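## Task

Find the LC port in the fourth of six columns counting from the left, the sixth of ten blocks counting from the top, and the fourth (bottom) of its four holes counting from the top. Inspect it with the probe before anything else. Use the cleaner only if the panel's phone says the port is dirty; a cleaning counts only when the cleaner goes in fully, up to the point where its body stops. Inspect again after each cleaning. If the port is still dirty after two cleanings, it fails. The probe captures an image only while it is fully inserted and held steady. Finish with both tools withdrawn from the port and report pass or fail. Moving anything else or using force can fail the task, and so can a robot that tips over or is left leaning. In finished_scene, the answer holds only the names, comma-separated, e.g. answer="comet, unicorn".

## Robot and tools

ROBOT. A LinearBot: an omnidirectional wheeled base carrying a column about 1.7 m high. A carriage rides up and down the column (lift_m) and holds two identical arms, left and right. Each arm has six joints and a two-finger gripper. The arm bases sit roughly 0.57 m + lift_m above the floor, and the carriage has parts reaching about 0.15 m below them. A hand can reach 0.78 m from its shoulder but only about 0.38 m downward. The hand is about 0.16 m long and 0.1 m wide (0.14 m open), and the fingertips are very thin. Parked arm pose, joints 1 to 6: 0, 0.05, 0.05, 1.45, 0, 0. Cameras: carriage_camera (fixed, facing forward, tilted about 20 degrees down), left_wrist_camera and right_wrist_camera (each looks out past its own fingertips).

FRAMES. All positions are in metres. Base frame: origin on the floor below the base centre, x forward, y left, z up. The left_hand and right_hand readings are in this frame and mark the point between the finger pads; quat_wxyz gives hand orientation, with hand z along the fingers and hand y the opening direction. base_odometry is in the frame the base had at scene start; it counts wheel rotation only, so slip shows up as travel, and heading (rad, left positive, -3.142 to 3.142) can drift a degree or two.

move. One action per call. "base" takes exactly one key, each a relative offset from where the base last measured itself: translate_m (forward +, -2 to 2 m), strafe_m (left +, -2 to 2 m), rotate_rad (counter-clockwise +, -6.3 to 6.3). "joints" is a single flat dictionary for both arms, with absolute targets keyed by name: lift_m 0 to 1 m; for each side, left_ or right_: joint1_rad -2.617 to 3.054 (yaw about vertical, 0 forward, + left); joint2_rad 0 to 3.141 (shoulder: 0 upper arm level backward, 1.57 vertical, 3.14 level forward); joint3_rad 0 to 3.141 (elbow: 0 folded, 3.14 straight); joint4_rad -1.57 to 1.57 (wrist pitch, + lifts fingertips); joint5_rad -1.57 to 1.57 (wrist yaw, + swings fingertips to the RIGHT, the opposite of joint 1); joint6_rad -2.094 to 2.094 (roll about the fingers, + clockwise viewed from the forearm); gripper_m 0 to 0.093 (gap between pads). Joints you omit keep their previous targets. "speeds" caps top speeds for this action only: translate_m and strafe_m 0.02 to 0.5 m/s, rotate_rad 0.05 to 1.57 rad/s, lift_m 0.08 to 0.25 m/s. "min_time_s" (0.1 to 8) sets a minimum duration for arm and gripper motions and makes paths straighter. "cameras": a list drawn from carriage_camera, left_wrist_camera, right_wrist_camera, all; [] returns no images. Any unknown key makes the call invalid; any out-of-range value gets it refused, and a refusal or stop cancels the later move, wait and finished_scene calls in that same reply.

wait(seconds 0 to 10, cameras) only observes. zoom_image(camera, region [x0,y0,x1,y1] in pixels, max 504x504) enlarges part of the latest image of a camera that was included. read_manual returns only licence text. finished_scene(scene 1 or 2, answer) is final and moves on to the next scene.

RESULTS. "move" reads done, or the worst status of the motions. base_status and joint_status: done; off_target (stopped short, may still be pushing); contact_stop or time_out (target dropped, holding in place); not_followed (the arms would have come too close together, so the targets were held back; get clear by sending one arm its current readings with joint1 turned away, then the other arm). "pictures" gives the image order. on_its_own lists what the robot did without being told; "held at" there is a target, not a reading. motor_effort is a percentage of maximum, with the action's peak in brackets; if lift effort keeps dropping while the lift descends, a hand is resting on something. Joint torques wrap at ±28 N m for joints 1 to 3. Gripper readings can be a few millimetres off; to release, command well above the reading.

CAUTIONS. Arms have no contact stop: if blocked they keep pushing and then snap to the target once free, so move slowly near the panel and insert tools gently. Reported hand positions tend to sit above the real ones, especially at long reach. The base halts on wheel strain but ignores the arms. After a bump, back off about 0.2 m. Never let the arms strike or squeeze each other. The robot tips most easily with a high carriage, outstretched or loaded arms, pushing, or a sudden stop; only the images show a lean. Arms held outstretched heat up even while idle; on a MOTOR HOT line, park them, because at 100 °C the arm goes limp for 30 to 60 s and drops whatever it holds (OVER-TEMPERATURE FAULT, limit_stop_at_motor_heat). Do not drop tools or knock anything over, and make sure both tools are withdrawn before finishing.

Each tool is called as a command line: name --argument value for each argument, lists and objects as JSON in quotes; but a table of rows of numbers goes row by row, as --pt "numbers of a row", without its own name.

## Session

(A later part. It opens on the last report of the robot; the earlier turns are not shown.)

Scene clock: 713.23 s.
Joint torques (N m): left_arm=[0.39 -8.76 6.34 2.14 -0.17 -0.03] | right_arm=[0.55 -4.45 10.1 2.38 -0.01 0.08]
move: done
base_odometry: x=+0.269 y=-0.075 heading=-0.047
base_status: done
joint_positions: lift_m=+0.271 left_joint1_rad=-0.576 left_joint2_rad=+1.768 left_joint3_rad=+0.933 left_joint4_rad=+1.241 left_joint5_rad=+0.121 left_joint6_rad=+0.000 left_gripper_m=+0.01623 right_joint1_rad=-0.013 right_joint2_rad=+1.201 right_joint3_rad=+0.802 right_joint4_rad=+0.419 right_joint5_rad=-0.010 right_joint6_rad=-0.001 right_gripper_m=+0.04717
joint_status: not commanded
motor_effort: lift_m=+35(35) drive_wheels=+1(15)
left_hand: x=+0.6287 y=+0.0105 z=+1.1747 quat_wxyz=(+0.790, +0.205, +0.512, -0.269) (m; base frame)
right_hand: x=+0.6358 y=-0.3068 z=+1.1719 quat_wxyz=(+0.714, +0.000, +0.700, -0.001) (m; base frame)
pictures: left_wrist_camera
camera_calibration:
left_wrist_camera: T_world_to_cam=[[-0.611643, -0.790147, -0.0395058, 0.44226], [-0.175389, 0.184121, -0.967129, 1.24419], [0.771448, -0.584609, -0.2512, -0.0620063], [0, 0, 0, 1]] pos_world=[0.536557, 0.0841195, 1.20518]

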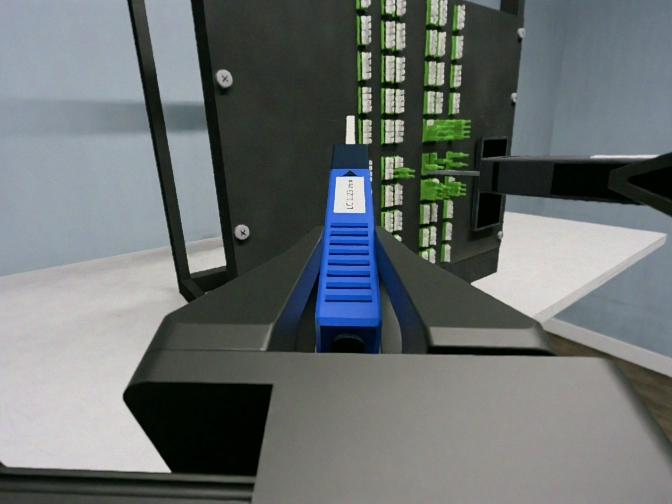

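move --joints '{"lift_m":0.2722}' --cameras '[]'

move --base '{"translate_m":0.005}' --speeds '{"translate_m":0.02}' --cameras '[]'

wait --seconds 1.5 --cameras '["left_wrist_camera","right_wrist_camera"]'

Scene clock: 726.10 s.
Joint torques (N m): left_arm=[0.65 -8.61 6.37 2.17 -0.17 -0.03] | right_arm=[0.61 -4.55 10.14 2.44 -0.02 0.1]
move: done
base_odometry: x=+0.269 y=-0.075 heading=-0.047
base_status: not commanded
joint_positions: lift_m=+0.272 left_joint1_rad=-0.576 left_joint2_rad=+1.768 left_joint3_rad=+0.933 left_joint4_rad=+1.242 left_joint5_rad=+0.121 left_joint6_rad=+0.000 left_gripper_m=+0.01623 right_joint1_rad=-0.013 right_joint2_rad=+1.201 right_joint3_rad=+0.802 right_joint4_rad=+0.417 right_joint5_rad=-0.010 right_joint6_rad=-0.001 right_gripper_m=+0.04717
joint_status: all done
motor_effort: lift_m=+35(40) drive_wheels=+0(0)
left_hand: x=+0.6286 y=+0.0105 z=+1.1760 quat_wxyz=(+0.790, +0.205, +0.512, -0.269) (m; base frame)
right_hand: x=+0.6359 y=-0.3068 z=+1.1726 quat_wxyz=(+0.714, +0.000, +0.701, -0.001) (m; base frame)
pictures: none
No camera images: "cameras" was empty.

Scene clock: 726.73 s.
Joint torques (N m): left_arm=[0.81 -8.76 6.43 2.17 -0.17 -0.03] | right_arm=[0.61 -3.12 10.65 2.62 0.01 0.09]
move: done
base_odometry: x=+0.274 y=-0.075 heading=-0.048
base_status: done
joint_positions: lift_m=+0.272 left_joint1_rad=-0.576 left_joint2_rad=+1.768 left_joint3_rad=+0.933 left_joint4_rad=+1.242 left_joint5_rad=+0.121 left_joint6_rad=+0.000 left_gripper_m=+0.01623 right_joint1_rad=-0.013 right_joint2_rad=+1.182 right_joint3_rad=+0.797 right_joint4_rad=+0.399 right_joint5_rad=-0.011 right_joint6_rad=-0.001 right_gripper_m=+0.04717
joint_status: not commanded
motor_effort: lift_m=+35(35) drive_wheels=+3(10)
left_hand: x=+0.6286 y=+0.0105 z=+1.1760 quat_wxyz=(+0.790, +0.205, +0.512, -0.269) (m; base frame)
right_hand: x=+0.6318 y=-0.3065 z=+1.1731 quat_wxyz=(+0.712, +0.000, +0.702, -0.001) (m; base frame)
pictures: none
No camera images: "cameras" was empty.

Scene clock: 728.23 s.
Joint torques (N m): left_arm=[0.64 -8.73 6.41 2.14 -0.17 -0.03] | right_arm=[0.58 -2.91 10.55 2.61 0.01 0.09]
base_odometry: x=+0.274 y=-0.075 heading=-0.048
base_status: done
joint_positions: lift_m=+0.272 left_joint1_rad=-0.576 left_joint2_rad=+1.768 left_joint3_rad=+0.933 left_joint4_rad=+1.242 left_joint5_rad=+0.121 left_joint6_rad=+0.000 left_gripper_m=+0.01623 right_joint1_rad=-0.013 right_joint2_rad=+1.182 right_joint3_rad=+0.797 right_joint4_rad=+0.399 right_joint5_rad=-0.011 right_joint6_rad=-0.001 right_gripper_m=+0.04717
joint_status: not commanded
motor_effort: lift_m=+35(35) drive_wheels=+3(10)
left_hand: x=+0.6286 y=+0.0105 z=+1.1760 quat_wxyz=(+0.790, +0.205, +0.512, -0.269) (m; base frame)
right_hand: x=+0.6318 y=-0.3065 z=+1.1731 quat_wxyz=(+0.712, +0.000, +0.702, -0.001) (m; base frame)
wait: 1.50 s; at rest by 0.27 s
pictures: left_wrist_camera, right_wrist_camera
camera_calibration:
left_wrist_camera: T_world_to_cam=[[-0.611639, -0.790148, -0.0395515, 0.442378], [-0.174738, 0.183682, -0.96733, 1.24524], [0.771598, -0.584746, -0.250416, -0.0625846], [0, 0, 0, 1]] pos_world=[0.536457, 0.084219, 1.20639]
right_wrist_camera: T_world_to_cam=[[0.0030698, -0.99998, -0.00560025, -0.302836], [-0.539266, 0.00306075, -0.84213, 1.33637], [0.84213, 0.00560519, -0.539246, 0.228721], [0, 0, 0, 1]] pos_world=[0.528975, -0.308202, 1.24704]

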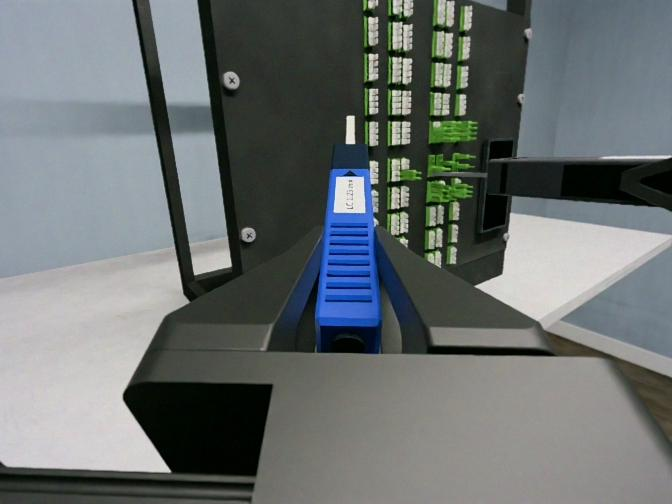

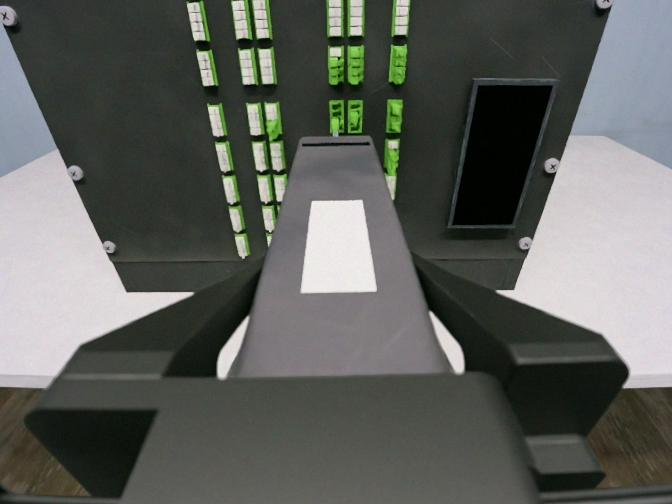

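move --base '{"translate_m":-0.013}' --speeds '{"translate_m":0.02}' --cameras '[]'

move --joints '{"right_joint4_rad":0.52,"lift_m":0.2685}' --min_time_s 0.5 --cameras '[]'

move --joints '{"right_joint4_rad":0.51}' --cameras '[]'

wait --seconds 0.5 --cameras '["left_wrist_camera","right_wrist_camera"]'

zoom_image --camera "left_wrist_camera" --region '[420, 150, 490, 200]'

zoom_image --camera "left_wrist_camera" --region '[405, 150, 435, 180]'

zoom_image --camera "right_wrist_camera" --region '[320, 103, 350, 133]'

Scene clock: 738.60 s.
Joint torques (N m): left_arm=[0.76 -8.59 6.41 2.19 -0.17 -0.03] | right_arm=[0.38 -4.15 10.51 2.39 0.01 0.09]
move: done
base_odometry: x=+0.261 y=-0.075 heading=-0.047
base_status: done
joint_positions: lift_m=+0.272 left_joint1_rad=-0.576 left_joint2_rad=+1.768 left_joint3_rad=+0.933 left_joint4_rad=+1.242 left_joint5_rad=+0.121 left_joint6_rad=+0.000 left_gripper_m=+0.01623 right_joint1_rad=-0.013 right_joint2_rad=+1.198 right_joint3_rad=+0.797 right_joint4_rad=+0.420 right_joint5_rad=-0.012 right_joint6_rad=-0.001 right_gripper_m=+0.04717
joint_status: not commanded
motor_effort: lift_m=+35(35) drive_wheels=+2(11)
left_hand: x=+0.6287 y=+0.0105 z=+1.1759 quat_wxyz=(+0.790, +0.205, +0.512, -0.269) (m; base frame)
right_hand: x=+0.6349 y=-0.3064 z=+1.1721 quat_wxyz=(+0.714, +0.000, +0.700, -0.001) (m; base frame)
pictures: none
No camera images: "cameras" was empty.

Scene clock: 739.40 s.
Joint torques (N m): left_arm=[0.49 -8.8 6.43 2.18 -0.17 -0.03] | right_arm=[0.58 -4.15 10.52 2.55 0.01 0.09]
move: off_target
base_odometry: x=+0.261 y=-0.075 heading=-0.047
base_status: not commanded
joint_positions: lift_m=+0.268 left_joint1_rad=-0.576 left_joint2_rad=+1.768 left_joint3_rad=+0.932 left_joint4_rad=+1.241 left_joint5_rad=+0.121 left_joint6_rad=+0.000 left_gripper_m=+0.01623 right_joint1_rad=-0.013 right_joint2_rad=+1.198 right_joint3_rad=+0.797 right_joint4_rad=+0.429 right_joint5_rad=-0.012 right_joint6_rad=-0.001 right_gripper_m=+0.04717
joint_status: right_joint4_rad off_target (ended at +0.429, target +0.520); the others done
motor_effort: lift_m=+36(37) drive_wheels=+1(5)
left_hand: x=+0.6288 y=+0.0104 z=+1.1716 quat_wxyz=(+0.789, +0.205, +0.513, -0.269) (m; base frame)
right_hand: x=+0.6349 y=-0.3064 z=+1.1707 quat_wxyz=(+0.717, +0.000, +0.697, -0.001) (m; base frame)
pictures: none
No camera images: "cameras" was empty.

Scene clock: 739.80 s.
Joint torques (N m): left_arm=[0.62 -8.72 6.48 2.16 -0.17 -0.03] | right_arm=[0.55 -4.14 10.51 2.45 0.01 0.09]
move: off_target
base_odometry: x=+0.261 y=-0.075 heading=-0.047
base_status: not commanded
joint_positions: lift_m=+0.268 left_joint1_rad=-0.576 left_joint2_rad=+1.768 left_joint3_rad=+0.932 left_joint4_rad=+1.241 left_joint5_rad=+0.121 left_joint6_rad=+0.000 left_gripper_m=+0.01623 right_joint1_rad=-0.013 right_joint2_rad=+1.198 right_joint3_rad=+0.797 right_joint4_rad=+0.429 right_joint5_rad=-0.012 right_joint6_rad=-0.001 right_gripper_m=+0.04717
joint_status: right_joint4_rad off_target (ended at +0.429, target +0.510)
motor_effort: lift_m=+36(36) drive_wheels=+1(1)
left_hand: x=+0.6288 y=+0.0104 z=+1.1716 quat_wxyz=(+0.789, +0.205, +0.513, -0.269) (m; base frame)
right_hand: x=+0.6349 y=-0.3064 z=+1.1707 quat_wxyz=(+0.717, +0.000, +0.697, -0.001) (m; base frame)
pictures: none
No camera images: "cameras" was empty.

Scene clock: 740.30 s.
Joint torques (N m): left_arm=[0.64 -8.79 6.46 2.15 -0.17 -0.03] | right_arm=[0.57 -4.15 10.54 2.47 0.01 0.08]
base_odometry: x=+0.261 y=-0.075 heading=-0.047
base_status: not commanded
joint_positions: lift_m=+0.268 left_joint1_rad=-0.576 left_joint2_rad=+1.768 left_joint3_rad=+0.932 left_joint4_rad=+1.241 left_joint5_rad=+0.121 left_joint6_rad=+0.000 left_gripper_m=+0.01623 right_joint1_rad=-0.013 right_joint2_rad=+1.198 right_joint3_rad=+0.797 right_joint4_rad=+0.429 right_joint5_rad=-0.012 right_joint6_rad=-0.001 right_gripper_m=+0.04717
joint_status: right_joint4_rad off_target (ended at +0.429, target +0.510)
motor_effort: lift_m=+36(36) drive_wheels=+1(1)
left_hand: x=+0.6288 y=+0.0104 z=+1.1716 quat_wxyz=(+0.789, +0.205, +0.513, -0.269) (m; base frame)
right_hand: x=+0.6349 y=-0.3064 z=+1.1707 quat_wxyz=(+0.717, +0.000, +0.697, -0.001) (m; base frame)
wait: 0.50 s; at rest by 0.27 s
pictures: left_wrist_camera, right_wrist_camera
camera_calibration:
left_wrist_camera: T_world_to_cam=[[-0.611679, -0.790127, -0.0393403, 0.441946], [-0.176593, 0.184846, -0.966771, 1.24157], [0.771144, -0.584407, -0.252597, -0.0610432], [0, 0, 0, 1]] pos_world=[0.536655, 0.0840204, 1.20228]
right_wrist_camera: T_world_to_cam=[[0.00389306, -0.999978, -0.00530524, -0.303571], [-0.526683, 0.00245941, -0.850058, 1.33711], [0.850053, 0.00610351, -0.526662, 0.20519], [0, 0, 0, 1]] pos_world=[0.530993, -0.308105, 1.24308]

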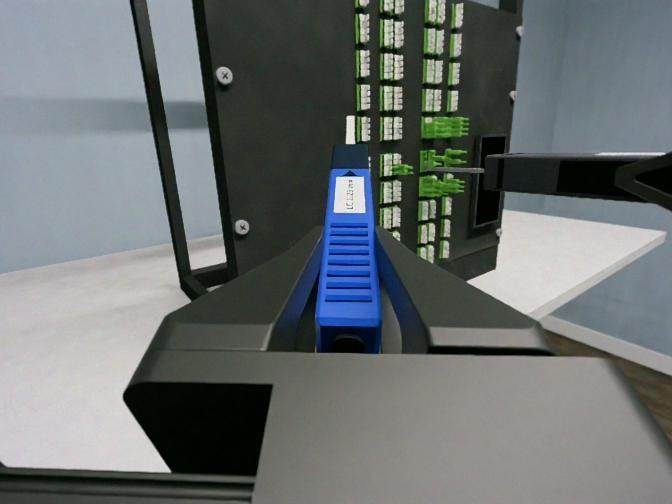

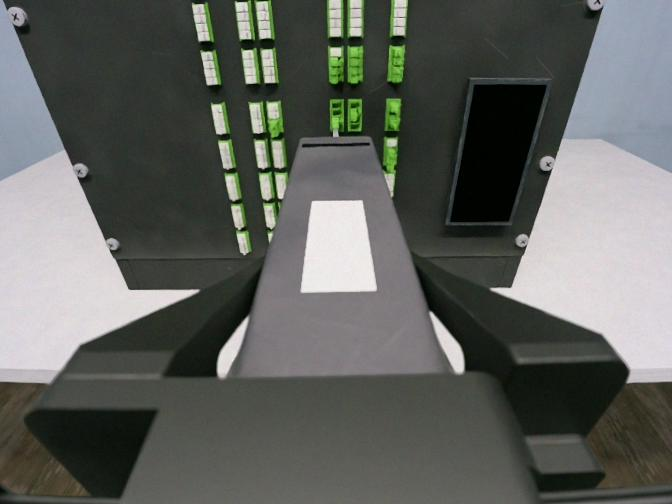

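Scaled by 7.200 from the camera's 672x504 image, which has a finer 960x720 frame.

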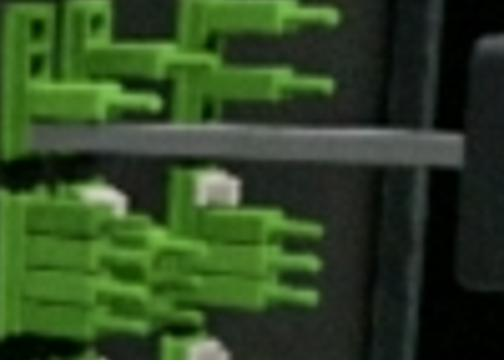

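Scaled by 16.800 from the camera's 672x504 image, which has a finer 960x720 frame.

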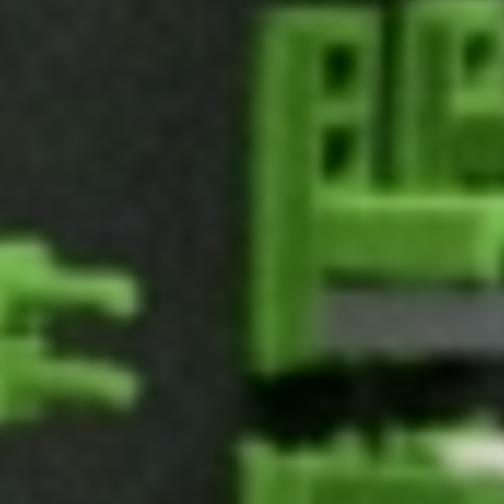

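Scaled by 16.800 from the camera's 672x504 image, which has a finer 960x720 frame.

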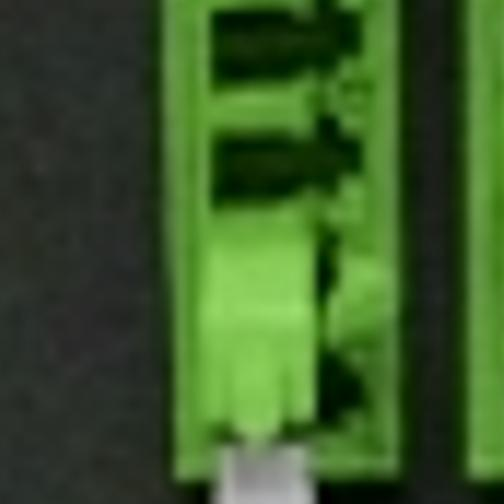

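move --base '{"translate_m":0.009}' --speeds '{"translate_m":0.02}' --cameras '[]'

move --base '{"translate_m":0.004}' --speeds '{"translate_m":0.02}' --cameras '[]'

wait --seconds 1.5 --cameras '["left_wrist_camera","right_wrist_camera"]'

Scene clock: 747.37 s.
Joint torques (N m): left_arm=[0.65 -8.73 6.48 2.14 -0.17 -0.03] | right_arm=[0.61 -4.04 10.58 2.45 0.01 0.09]
move: done
base_odometry: x=+0.270 y=-0.075 heading=-0.047
base_status: done
joint_positions: lift_m=+0.268 left_joint1_rad=-0.576 left_joint2_rad=+1.768 left_joint3_rad=+0.932 left_joint4_rad=+1.241 left_joint5_rad=+0.121 left_joint6_rad=+0.000 left_gripper_m=+0.01623 right_joint1_rad=-0.013 right_joint2_rad=+1.198 right_joint3_rad=+0.797 right_joint4_rad=+0.429 right_joint5_rad=-0.012 right_joint6_rad=-0.001 right_gripper_m=+0.04717
joint_status: not commanded
motor_effort: lift_m=+36(36) drive_wheels=-3(11)
left_hand: x=+0.6288 y=+0.0104 z=+1.1716 quat_wxyz=(+0.789, +0.205, +0.513, -0.269) (m; base frame)
right_hand: x=+0.6349 y=-0.3064 z=+1.1707 quat_wxyz=(+0.717, +0.000, +0.697, -0.001) (m; base frame)
pictures: none
No camera images: "cameras" was empty.

Scene clock: 747.93 s.
Joint torques (N m): left_arm=[0.72 -8.72 6.56 2.16 -0.17 -0.03] | right_arm=[0.58 -3.48 10.48 2.57 0.02 0.09]
move: done
base_odometry: x=+0.274 y=-0.076 heading=-0.048
base_status: done
joint_positions: lift_m=+0.268 left_joint1_rad=-0.576 left_joint2_rad=+1.768 left_joint3_rad=+0.932 left_joint4_rad=+1.241 left_joint5_rad=+0.121 left_joint6_rad=+0.000 left_gripper_m=+0.01623 right_joint1_rad=-0.013 right_joint2_rad=+1.190 right_joint3_rad=+0.797 right_joint4_rad=+0.420 right_joint5_rad=-0.012 right_joint6_rad=-0.001 right_gripper_m=+0.04717
joint_status: not commanded
motor_effort: lift_m=+36(36) drive_wheels=+2(7)
left_hand: x=+0.6288 y=+0.0104 z=+1.1716 quat_wxyz=(+0.789, +0.205, +0.513, -0.269) (m; base frame)
right_hand: x=+0.6334 y=-0.3064 z=+1.1714 quat_wxyz=(+0.717, +0.000, +0.697, -0.001) (m; base frame)
pictures: none
No camera images: "cameras" was empty.

Scene clock: 749.43 s.
Joint torques (N m): left_arm=[0.65 -8.77 6.45 2.16 -0.17 -0.03] | right_arm=[0.55 -3.56 10.54 2.55 0.01 0.09]
base_odometry: x=+0.274 y=-0.076 heading=-0.048
base_status: done
joint_positions: lift_m=+0.268 left_joint1_rad=-0.576 left_joint2_rad=+1.768 left_joint3_rad=+0.932 left_joint4_rad=+1.241 left_joint5_rad=+0.121 left_joint6_rad=+0.000 left_gripper_m=+0.01623 right_joint1_rad=-0.013 right_joint2_rad=+1.190 right_joint3_rad=+0.797 right_joint4_rad=+0.420 right_joint5_rad=-0.012 right_joint6_rad=-0.001 right_gripper_m=+0.04717
joint_status: not commanded
motor_effort: lift_m=+36(36) drive_wheels=+2(7)
left_hand: x=+0.6288 y=+0.0104 z=+1.1716 quat_wxyz=(+0.789, +0.205, +0.513, -0.269) (m; base frame)
right_hand: x=+0.6334 y=-0.3064 z=+1.1714 quat_wxyz=(+0.717, +0.000, +0.697, -0.001) (m; base frame)
wait: 1.50 s; at rest by 0.27 s
pictures: left_wrist_camera, right_wrist_camera
camera_calibration:
left_wrist_camera: T_world_to_cam=[[-0.611679, -0.790127, -0.0393403, 0.441946], [-0.176593, 0.184846, -0.966771, 1.24157], [0.771144, -0.584407, -0.252597, -0.0610432], [0, 0, 0, 1]] pos_world=[0.536655, 0.0840204, 1.20228]
right_wrist_camera: T_world_to_cam=[[0.00383039, -0.999978, -0.00539781, -0.303412], [-0.528286, 0.00255959, -0.849063, 1.3367], [0.849058, 0.00610383, -0.528265, 0.209328], [0, 0, 0, 1]] pos_world=[0.529591, -0.308105, 1.24388]

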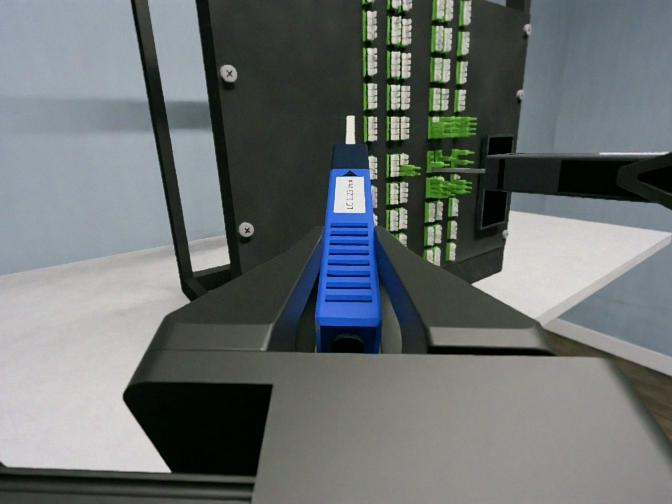

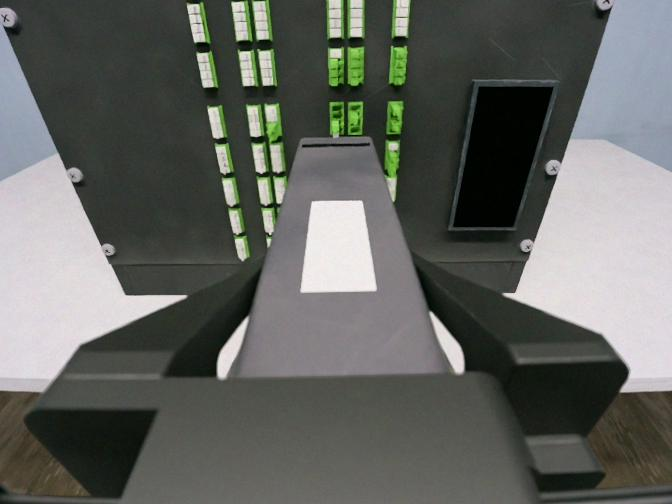

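move --base '{"translate_m":0.002}' --speeds '{"translate_m":0.02}' --cameras '[]'

wait --seconds 2 --cameras '["right_wrist_camera"]'

Scene clock: 753.73 s.
Joint torques (N m): left_arm=[0.65 -8.69 6.27 2.15 -0.17 -0.03] | right_arm=[0.59 -2.86 10.59 2.67 0.02 0.09]
move: done
base_odometry: x=+0.276 y=-0.076 heading=-0.048
base_status: done
joint_positions: lift_m=+0.268 left_joint1_rad=-0.576 left_joint2_rad=+1.768 left_joint3_rad=+0.932 left_joint4_rad=+1.241 left_joint5_rad=+0.121 left_joint6_rad=+0.000 left_gripper_m=+0.01623 right_joint1_rad=-0.013 right_joint2_rad=+1.182 right_joint3_rad=+0.797 right_joint4_rad=+0.408 right_joint5_rad=-0.013 right_joint6_rad=-0.001 right_gripper_m=+0.04717
joint_status: not commanded
motor_effort: lift_m=+36(36) drive_wheels=+2(9)
left_hand: x=+0.6287 y=+0.0104 z=+1.1717 quat_wxyz=(+0.790, +0.205, +0.512, -0.269) (m; base frame)
right_hand: x=+0.6317 y=-0.3063 z=+1.1717 quat_wxyz=(+0.715, -0.001, +0.699, +0.000) (m; base frame)
pictures: none
No camera images: "cameras" was empty.

Scene clock: 755.73 s.
Joint torques (N m): left_arm=[0.65 -8.79 6.46 2.16 -0.17 -0.03] | right_arm=[0.58 -2.84 10.52 2.66 0.03 0.09]
base_odometry: x=+0.276 y=-0.076 heading=-0.048
base_status: done
joint_positions: lift_m=+0.268 left_joint1_rad=-0.576 left_joint2_rad=+1.768 left_joint3_rad=+0.932 left_joint4_rad=+1.241 left_joint5_rad=+0.121 left_joint6_rad=+0.000 left_gripper_m=+0.01623 right_joint1_rad=-0.013 right_joint2_rad=+1.182 right_joint3_rad=+0.797 right_joint4_rad=+0.408 right_joint5_rad=-0.013 right_joint6_rad=-0.001 right_gripper_m=+0.04717
joint_status: not commanded
motor_effort: lift_m=+36(36) drive_wheels=+2(9)
left_hand: x=+0.6287 y=+0.0104 z=+1.1717 quat_wxyz=(+0.790, +0.205, +0.512, -0.269) (m; base frame)
right_hand: x=+0.6317 y=-0.3063 z=+1.1717 quat_wxyz=(+0.715, -0.001, +0.699, +0.000) (m; base frame)
wait: 2.00 s; at rest by 0.27 s
pictures: right_wrist_camera
camera_calibration:
right_wrist_camera: T_world_to_cam=[[0.00461458, -0.999975, -0.00544477, -0.303661], [-0.531603, 0.0021586, -0.846991, 1.33562], [0.846981, 0.00680296, -0.53158, 0.216334], [0, 0, 0, 1]] pos_world=[0.528188, -0.308008, 1.2446]

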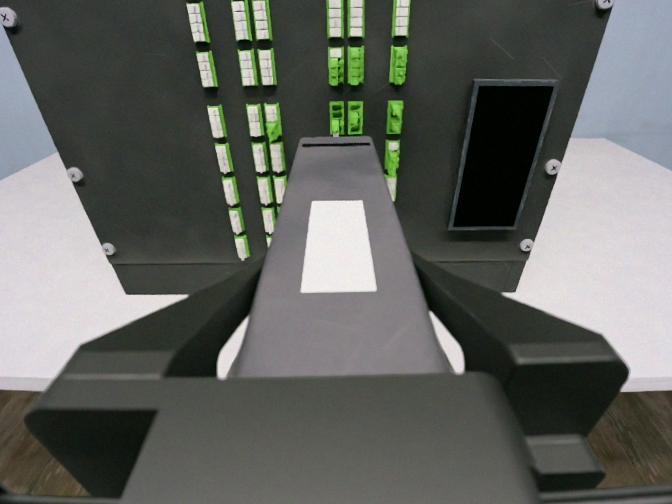

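move --base '{"translate_m":-0.009}' --speeds '{"translate_m":0.02}' --cameras '[]'

move --joints '{"right_joint4_rad":0.535,"lift_m":0.2652}' --min_time_s 0.5 --cameras '[]'

move --base '{"translate_m":0.005}' --speeds '{"translate_m":0.02}' --cameras '[]'

move --base '{"translate_m":0.004}' --speeds '{"translate_m":0.02}' --cameras '[]'

wait --seconds 1.5 --cameras '["left_wrist_camera","right_wrist_camera"]'

zoom_image --camera "left_wrist_camera" --region '[424, 145, 494, 195]'

Scene clock: 764.13 s.
Joint torques (N m): left_arm=[0.61 -8.87 6.53 2.16 -0.17 -0.03] | right_arm=[0.57 -5.41 10.51 2.3 0 0.09]
move: done
base_odometry: x=+0.267 y=-0.075 heading=-0.048
base_status: done
joint_positions: lift_m=+0.268 left_joint1_rad=-0.576 left_joint2_rad=+1.768 left_joint3_rad=+0.932 left_joint4_rad=+1.242 left_joint5_rad=+0.121 left_joint6_rad=+0.000 left_gripper_m=+0.01623 right_joint1_rad=-0.013 right_joint2_rad=+1.213 right_joint3_rad=+0.797 right_joint4_rad=+0.447 right_joint5_rad=-0.013 right_joint6_rad=-0.001 right_gripper_m=+0.04717
joint_status: not commanded
motor_effort: lift_m=+36(36) drive_wheels=+0(12)
left_hand: x=+0.6287 y=+0.0104 z=+1.1718 quat_wxyz=(+0.790, +0.205, +0.512, -0.269) (m; base frame)
right_hand: x=+0.6379 y=-0.3063 z=+1.1692 quat_wxyz=(+0.718, -0.001, +0.696, +0.000) (m; base frame)
pictures: none
No camera images: "cameras" was empty.

Scene clock: 764.93 s.
Joint torques (N m): left_arm=[0.64 -8.87 6.45 2.18 -0.17 -0.03] | right_arm=[0.57 -5.41 10.52 2.45 0.02 0.09]
move: off_target
base_odometry: x=+0.267 y=-0.075 heading=-0.048
base_status: not commanded
joint_positions: lift_m=+0.265 left_joint1_rad=-0.576 left_joint2_rad=+1.769 left_joint3_rad=+0.932 left_joint4_rad=+1.240 left_joint5_rad=+0.121 left_joint6_rad=+0.000 left_gripper_m=+0.01623 right_joint1_rad=-0.013 right_joint2_rad=+1.213 right_joint3_rad=+0.797 right_joint4_rad=+0.455 right_joint5_rad=-0.013 right_joint6_rad=-0.001 right_gripper_m=+0.04717
joint_status: right_joint4_rad off_target (ended at +0.455, target +0.535); the others done
motor_effort: lift_m=+36(37) drive_wheels=+0(0)
left_hand: x=+0.6290 y=+0.0102 z=+1.1676 quat_wxyz=(+0.789, +0.205, +0.513, -0.269) (m; base frame)
right_hand: x=+0.6378 y=-0.3063 z=+1.1677 quat_wxyz=(+0.721, -0.001, +0.693, +0.000) (m; base frame)
pictures: none
No camera images: "cameras" was empty.

Scene clock: 765.57 s.
Joint torques (N m): left_arm=[0.7 -9.03 6.54 2.17 -0.17 -0.03] | right_arm=[0.53 -4.1 10.58 2.6 0.01 0.1]
move: done
base_odometry: x=+0.272 y=-0.076 heading=-0.048
base_status: done
joint_positions: lift_m=+0.265 left_joint1_rad=-0.576 left_joint2_rad=+1.769 left_joint3_rad=+0.932 left_joint4_rad=+1.241 left_joint5_rad=+0.121 left_joint6_rad=+0.000 left_gripper_m=+0.01623 right_joint1_rad=-0.013 right_joint2_rad=+1.197 right_joint3_rad=+0.797 right_joint4_rad=+0.438 right_joint5_rad=-0.013 right_joint6_rad=-0.001 right_gripper_m=+0.04717
joint_status: not commanded
motor_effort: lift_m=+36(36) drive_wheels=+1(6)
left_hand: x=+0.6290 y=+0.0103 z=+1.1678 quat_wxyz=(+0.789, +0.205, +0.513, -0.269) (m; base frame)
right_hand: x=+0.6347 y=-0.3062 z=+1.1698 quat_wxyz=(+0.720, -0.001, +0.693, +0.000) (m; base frame)
pictures: none
No camera images: "cameras" was empty.

Scene clock: 766.13 s.
Joint torques (N m): left_arm=[0.64 -8.83 6.49 2.14 -0.16 -0.03] | right_arm=[0.57 -2.73 10.5 2.78 0.05 0.09]
move: done
base_odometry: x=+0.276 y=-0.076 heading=-0.048
base_status: done
joint_positions: lift_m=+0.265 left_joint1_rad=-0.576 left_joint2_rad=+1.769 left_joint3_rad=+0.932 left_joint4_rad=+1.241 left_joint5_rad=+0.121 left_joint6_rad=+0.000 left_gripper_m=+0.01623 right_joint1_rad=-0.013 right_joint2_rad=+1.182 right_joint3_rad=+0.797 right_joint4_rad=+0.419 right_joint5_rad=-0.013 right_joint6_rad=-0.001 right_gripper_m=+0.04717
joint_status: not commanded
motor_effort: lift_m=+36(36) drive_wheels=+2(8)
left_hand: x=+0.6290 y=+0.0103 z=+1.1679 quat_wxyz=(+0.789, +0.205, +0.513, -0.269) (m; base frame)
right_hand: x=+0.6315 y=-0.3062 z=+1.1714 quat_wxyz=(+0.719, -0.001, +0.695, +0.000) (m; base frame)
pictures: none
No camera images: "cameras" was empty.

Scene clock: 767.63 s.
Joint torques (N m): left_arm=[0.64 -8.87 6.45 2.15 -0.17 -0.03] | right_arm=[0.58 -2.81 10.54 2.77 0.03 0.09]
base_odometry: x=+0.276 y=-0.076 heading=-0.048
base_status: done
joint_positions: lift_m=+0.265 left_joint1_rad=-0.576 left_joint2_rad=+1.769 left_joint3_rad=+0.932 left_joint4_rad=+1.241 left_joint5_rad=+0.121 left_joint6_rad=+0.000 left_gripper_m=+0.01623 right_joint1_rad=-0.013 right_joint2_rad=+1.182 right_joint3_rad=+0.797 right_joint4_rad=+0.419 right_joint5_rad=-0.013 right_joint6_rad=-0.001 right_gripper_m=+0.04717
joint_status: not commanded
motor_effort: lift_m=+36(36) drive_wheels=+2(8)
left_hand: x=+0.6290 y=+0.0103 z=+1.1679 quat_wxyz=(+0.789, +0.205, +0.513, -0.269) (m; base frame)
right_hand: x=+0.6315 y=-0.3062 z=+1.1714 quat_wxyz=(+0.719, -0.001, +0.695, +0.000) (m; base frame)
wait: 1.50 s; at rest by 0.27 s
pictures: left_wrist_camera, right_wrist_camera
camera_calibration:
left_wrist_camera: T_world_to_cam=[[-0.611674, -0.790132, -0.0393196, 0.441816], [-0.176932, 0.185075, -0.966666, 1.23808], [0.771071, -0.584327, -0.253005, -0.0616682], [0, 0, 0, 1]] pos_world=[0.536855, 0.0839206, 1.19858]
right_wrist_camera: T_world_to_cam=[[0.00505729, -0.999974, -0.00515205, -0.304264], [-0.521526, 0.00175843, -0.853233, 1.33611], [0.85322, 0.00700198, -0.521504, 0.200595], [0, 0, 0, 1]] pos_world=[0.527202, -0.30801, 1.24305]

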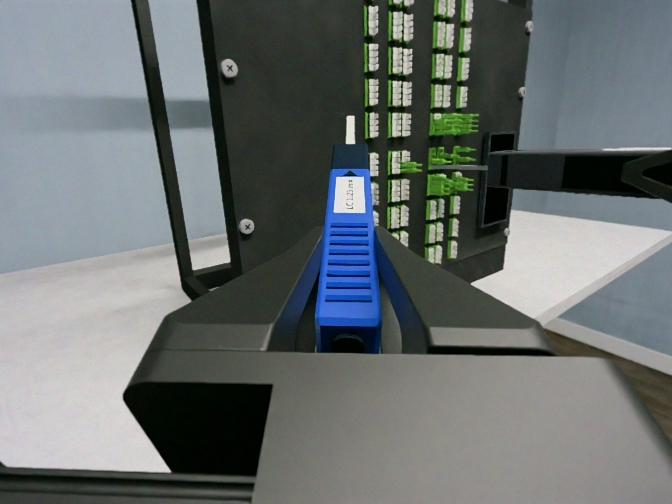

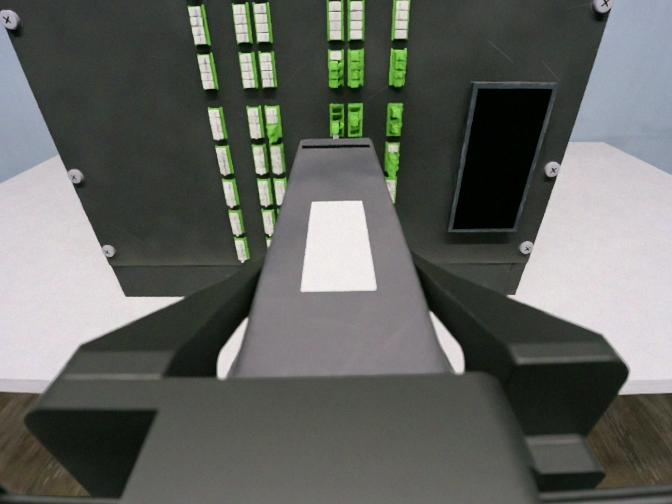

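Scaled by 7.200 from the camera's 672x504 image, which has a finer 960x720 frame.

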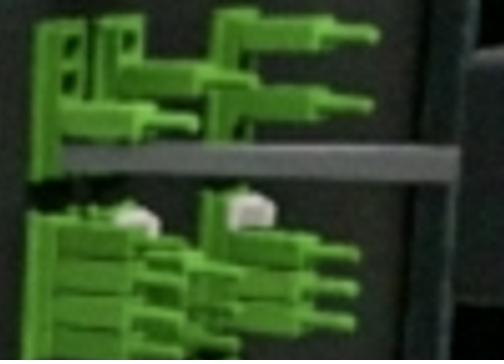

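zoom_image --camera "right_wrist_camera" --region '[290, 80, 380, 150]'

zoom_image --camera "left_wrist_camera" --region '[480, 100, 672, 240]'

Scaled by 5.600 from the camera's 672x504 image, which has a finer 960x720 frame.

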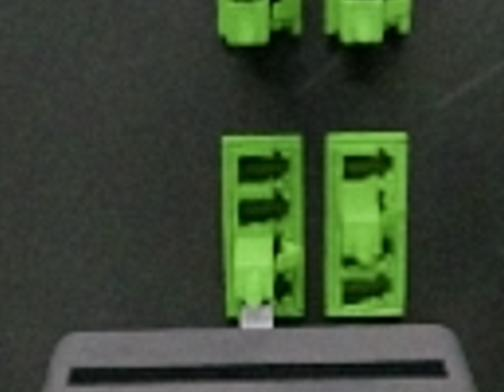

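Scaled by 2.625 from the camera's 672x504 image, which has a finer 960x720 frame.

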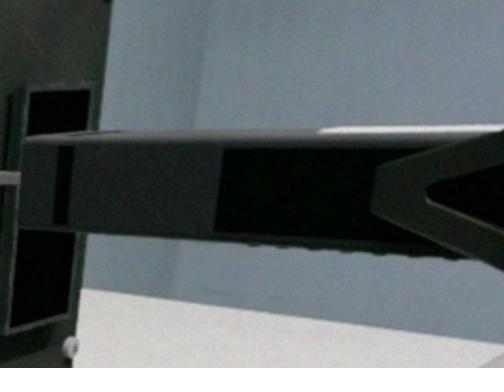

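move --base '{"translate_m":-0.03}' --speeds '{"translate_m":0.03}' --cameras '[]'

wait --seconds 0.5 --cameras '["left_wrist_camera","right_wrist_camera"]'

zoom_image --camera "left_wrist_camera" --region '[410, 140, 490, 200]'

zoom_image --camera "right_wrist_camera" --region '[290, 80, 380, 150]'

zoom_image --camera "right_wrist_camera" --region '[318, 100, 354, 136]'

Scene clock: 795.30 s.
Joint torques (N m): left_arm=[0.55 -8.92 6.48 2.17 -0.17 -0.03] | right_arm=[0.46 -5.46 10.48 2.4 0.02 0.1]
move: done
base_odometry: x=+0.246 y=-0.074 heading=-0.048
base_status: done
joint_positions: lift_m=+0.265 left_joint1_rad=-0.576 left_joint2_rad=+1.769 left_joint3_rad=+0.932 left_joint4_rad=+1.241 left_joint5_rad=+0.121 left_joint6_rad=+0.000 left_gripper_m=+0.01623 right_joint1_rad=-0.013 right_joint2_rad=+1.214 right_joint3_rad=+0.797 right_joint4_rad=+0.460 right_joint5_rad=-0.013 right_joint6_rad=-0.001 right_gripper_m=+0.04717
joint_status: not commanded
on_its_own: right_joint4_rad moved +0.040 toward your old target +0.535
motor_effort: lift_m=+35(36) drive_wheels=-6(14)
left_hand: x=+0.6290 y=+0.0103 z=+1.1679 quat_wxyz=(+0.789, +0.205, +0.513, -0.269) (m; base frame)
right_hand: x=+0.6382 y=-0.3063 z=+1.1682 quat_wxyz=(+0.722, -0.001, +0.692, +0.000) (m; base frame)
pictures: none
No camera images: "cameras" was empty.

Scene clock: 795.80 s.
Joint torques (N m): left_arm=[0.64 -8.96 6.43 2.15 -0.17 -0.03] | right_arm=[0.49 -5.35 10.73 2.39 0.02 0.09]
base_odometry: x=+0.246 y=-0.074 heading=-0.048
base_status: done
joint_positions: lift_m=+0.265 left_joint1_rad=-0.576 left_joint2_rad=+1.769 left_joint3_rad=+0.932 left_joint4_rad=+1.241 left_joint5_rad=+0.121 left_joint6_rad=+0.000 left_gripper_m=+0.01623 right_joint1_rad=-0.013 right_joint2_rad=+1.214 right_joint3_rad=+0.797 right_joint4_rad=+0.460 right_joint5_rad=-0.013 right_joint6_rad=-0.001 right_gripper_m=+0.04717
joint_status: not commanded
motor_effort: lift_m=+36(36) drive_wheels=-6(14)
left_hand: x=+0.6290 y=+0.0103 z=+1.1679 quat_wxyz=(+0.789, +0.205, +0.513, -0.269) (m; base frame)
right_hand: x=+0.6382 y=-0.3063 z=+1.1682 quat_wxyz=(+0.722, -0.001, +0.692, +0.000) (m; base frame)
wait: 0.50 s; at rest by 0.27 s
pictures: left_wrist_camera, right_wrist_camera
camera_calibration:
left_wrist_camera: T_world_to_cam=[[-0.611674, -0.790132, -0.0393196, 0.441816], [-0.176932, 0.185075, -0.966666, 1.23808], [0.771071, -0.584327, -0.253005, -0.0616682], [0, 0, 0, 1]] pos_world=[0.536855, 0.0839206, 1.19858]
right_wrist_camera: T_world_to_cam=[[0.00509677, -0.999974, -0.00511193, -0.304486], [-0.515, 0.0017571, -0.857189, 1.33736], [0.857175, 0.00700153, -0.514977, 0.183136], [0, 0, 0, 1]] pos_world=[0.533311, -0.30811, 1.23912]

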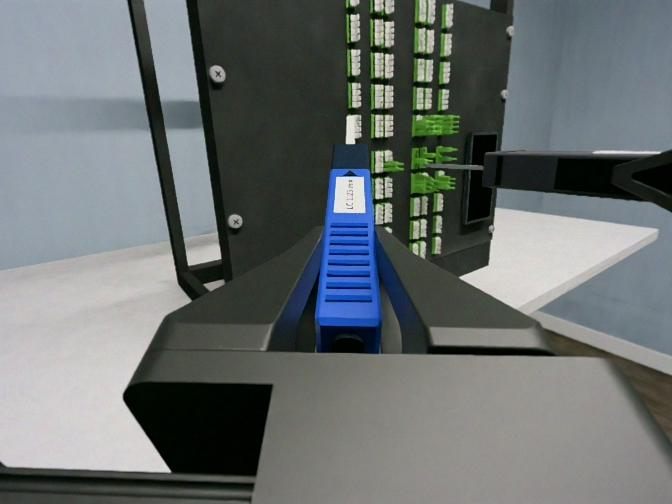

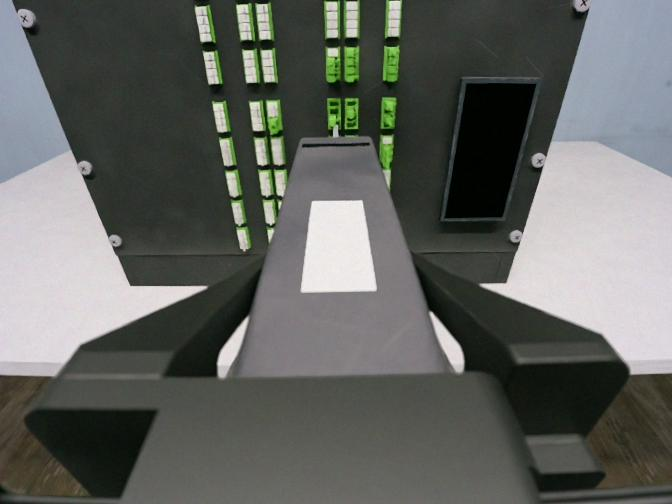

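Scaled by 6.300 from the camera's 672x504 image, which has a finer 960x720 frame.

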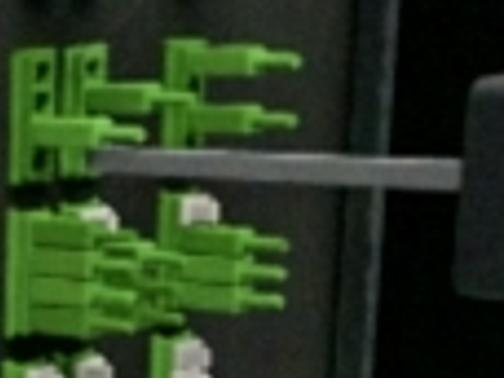

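Scaled by 5.600 from the camera's 672x504 image, which has a finer 960x720 frame.

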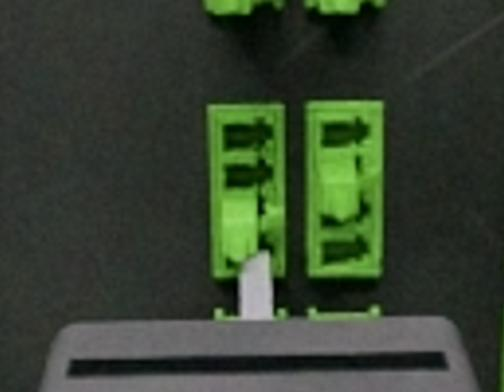

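Scaled by 14.000 from the camera's 672x504 image, which has a finer 960x720 frame.

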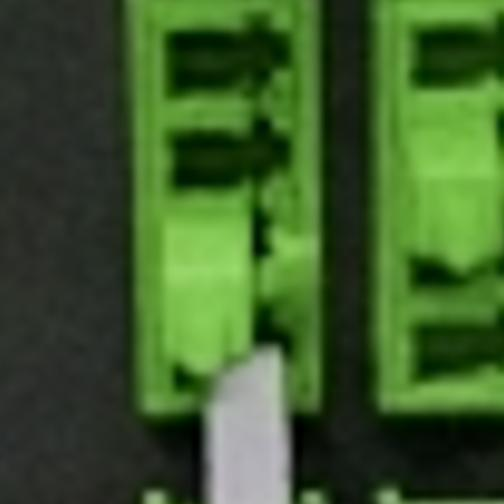

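move --base '{"translate_m":-0.05}' --speeds '{"translate_m":0.05}' --joints '{"right_joint4_rad":0.505}' --cameras '[]'

move --base '{"rotate_rad":0.035}' --speeds '{"rotate_rad":0.1}' --joints '{"right_joint4_rad":0.52,"right_joint5_rad":0.0}' --cameras '[]'

move --base '{"strafe_m":-0.03}' --speeds '{"strafe_m":0.08}' --cameras '[]'

wait --seconds 0.5 --cameras '["left_wrist_camera","right_wrist_camera"]'

zoom_image --camera "right_wrist_camera" --region '[290, 80, 380, 150]'

zoom_image --camera "right_wrist_camera" --region '[90, 200, 190, 280]'

zoom_image --camera "right_wrist_camera" --region '[440, 200, 540, 280]'

Scene clock: 816.13 s.
Joint torques (N m): left_arm=[0.69 -8.9 6.45 2.14 -0.16 -0.03] | right_arm=[0.59 -5.42 10.54 2.3 0.04 0.09]
move: off_target
base_odometry: x=+0.196 y=-0.072 heading=-0.048
base_status: done
joint_positions: lift_m=+0.265 left_joint1_rad=-0.576 left_joint2_rad=+1.769 left_joint3_rad=+0.932 left_joint4_rad=+1.241 left_joint5_rad=+0.121 left_joint6_rad=+0.000 left_gripper_m=+0.01623 right_joint1_rad=-0.013 right_joint2_rad=+1.214 right_joint3_rad=+0.797 right_joint4_rad=+0.442 right_joint5_rad=-0.013 right_joint6_rad=-0.001 right_gripper_m=+0.04717
joint_status: right_joint4_rad off_target (ended at +0.442, target +0.505)
motor_effort: lift_m=+36(36) drive_wheels=-5(14)
left_hand: x=+0.6290 y=+0.0103 z=+1.1679 quat_wxyz=(+0.789, +0.205, +0.513, -0.269) (m; base frame)
right_hand: x=+0.6383 y=-0.3063 z=+1.1638 quat_wxyz=(+0.716, -0.001, +0.698, +0.000) (m; base frame)
pictures: none
No camera images: "cameras" was empty.

Scene clock: 816.90 s.
Joint torques (N m): left_arm=[0.77 -8.85 6.5 2.15 -0.17 -0.03] | right_arm=[0.34 -5.52 10.52 2.42 0.01 0.09]
move: off_target
base_odometry: x=+0.196 y=-0.072 heading=-0.013
base_status: done
joint_positions: lift_m=+0.265 left_joint1_rad=-0.577 left_joint2_rad=+1.769 left_joint3_rad=+0.932 left_joint4_rad=+1.241 left_joint5_rad=+0.121 left_joint6_rad=+0.000 left_gripper_m=+0.01623 right_joint1_rad=-0.012 right_joint2_rad=+1.214 right_joint3_rad=+0.797 right_joint4_rad=+0.443 right_joint5_rad=-0.006 right_joint6_rad=-0.001 right_gripper_m=+0.04717
joint_status: right_joint4_rad off_target (ended at +0.444, target +0.520); the others done
motor_effort: lift_m=+35(36) drive_wheels=-8(11)
left_hand: x=+0.6286 y=+0.0098 z=+1.1679 quat_wxyz=(+0.789, +0.205, +0.513, -0.269) (m; base frame)
right_hand: x=+0.6383 y=-0.3073 z=+1.1642 quat_wxyz=(+0.716, +0.002, +0.698, -0.003) (m; base frame)
pictures: none
No camera images: "cameras" was empty.

Scene clock: 817.90 s.
Joint torques (N m): left_arm=[0.66 -8.88 6.45 2.15 -0.17 -0.03] | right_arm=[0.57 -5.48 10.5 2.41 -0.01 0.1]
move: done
base_odometry: x=+0.195 y=-0.102 heading=-0.013
base_status: done
joint_positions: lift_m=+0.265 left_joint1_rad=-0.578 left_joint2_rad=+1.769 left_joint3_rad=+0.932 left_joint4_rad=+1.241 left_joint5_rad=+0.121 left_joint6_rad=+0.000 left_gripper_m=+0.01623 right_joint1_rad=-0.013 right_joint2_rad=+1.214 right_joint3_rad=+0.797 right_joint4_rad=+0.445 right_joint5_rad=-0.004 right_joint6_rad=-0.001 right_gripper_m=+0.04717
joint_status: not commanded
motor_effort: lift_m=+35(36) drive_wheels=+2(11)
left_hand: x=+0.6285 y=+0.0097 z=+1.1679 quat_wxyz=(+0.789, +0.205, +0.513, -0.269) (m; base frame)
right_hand: x=+0.6383 y=-0.3079 z=+1.1645 quat_wxyz=(+0.717, +0.003, +0.697, -0.004) (m; base frame)
pictures: none
No camera images: "cameras" was empty.

Scene clock: 818.40 s.
Joint torques (N m): left_arm=[0.75 -8.88 6.45 2.14 -0.17 -0.03] | right_arm=[0.42 -5.52 10.55 2.4 -0.02 0.09]
base_odometry: x=+0.195 y=-0.102 heading=-0.013
base_status: done
joint_positions: lift_m=+0.265 left_joint1_rad=-0.578 left_joint2_rad=+1.769 left_joint3_rad=+0.932 left_joint4_rad=+1.241 left_joint5_rad=+0.121 left_joint6_rad=+0.000 left_gripper_m=+0.01623 right_joint1_rad=-0.013 right_joint2_rad=+1.214 right_joint3_rad=+0.797 right_joint4_rad=+0.445 right_joint5_rad=-0.004 right_joint6_rad=-0.001 right_gripper_m=+0.04717
joint_status: not commanded
motor_effort: lift_m=+36(36) drive_wheels=+2(11)
left_hand: x=+0.6285 y=+0.0097 z=+1.1679 quat_wxyz=(+0.789, +0.205, +0.513, -0.269) (m; base frame)
right_hand: x=+0.6383 y=-0.3079 z=+1.1645 quat_wxyz=(+0.717, +0.003, +0.697, -0.004) (m; base frame)
wait: 0.50 s; at rest by 0.27 s
pictures: left_wrist_camera, right_wrist_camera
camera_calibration:
left_wrist_camera: T_world_to_cam=[[-0.612903, -0.789178, -0.0393566, 0.441798], [-0.176624, 0.18538, -0.966663, 1.23791], [0.770165, -0.585519, -0.253007, -0.061064], [0, 0, 0, 1]] pos_world=[0.536453, 0.083419, 1.19858]
right_wrist_camera: T_world_to_cam=[[-0.00454062, -0.999974, -0.00563032, -0.299371], [-0.527946, 0.00717893, -0.849248, 1.3349], [0.849266, -0.0008836, -0.527965, 0.198898], [0, 0, 0, 1]] pos_world=[0.534476, -0.308771, 1.23698]

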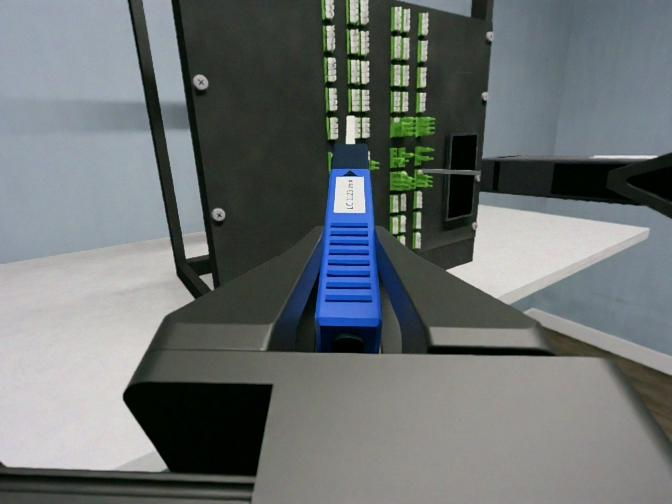

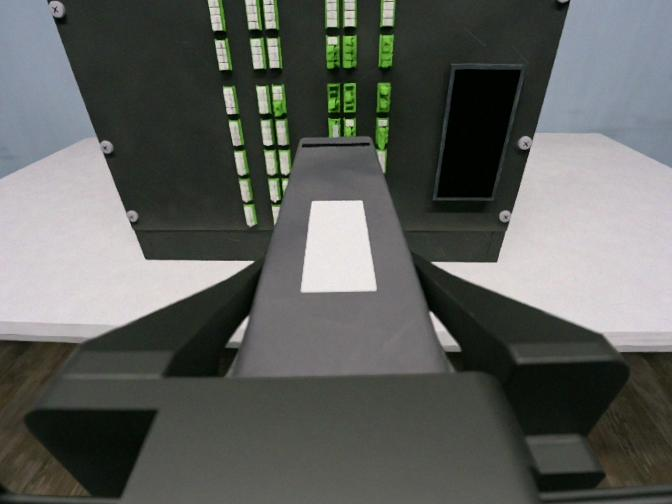

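Scaled by 5.600 from the camera's 672x504 image, which has a finer 960x720 frame.

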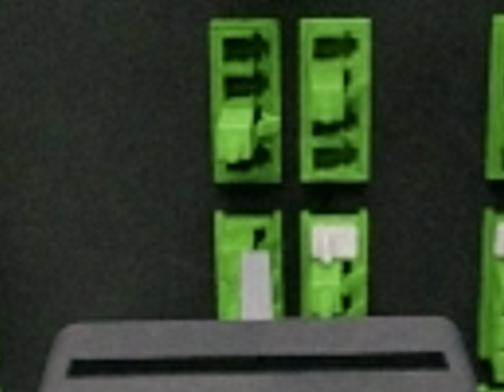

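Scaled by 5.040 from the camera's 672x504 image, which has a finer 960x720 frame.

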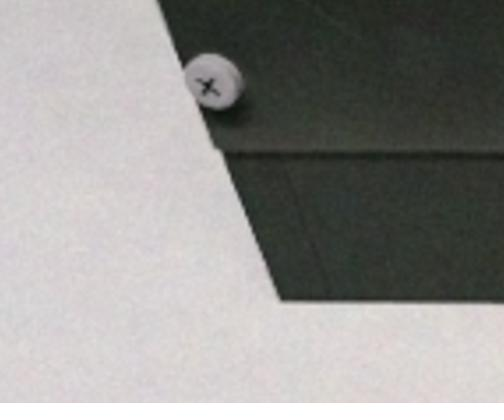

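Scaled by 5.040 from the camera's 672x504 image, which has a finer 960x720 frame.

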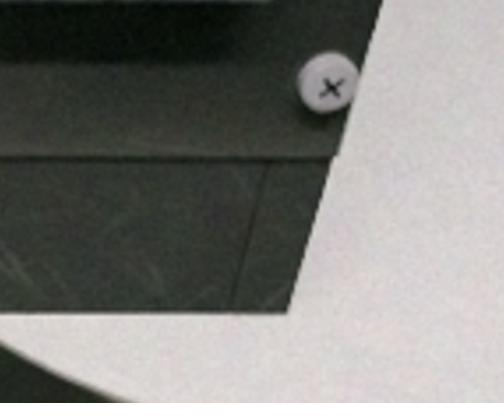

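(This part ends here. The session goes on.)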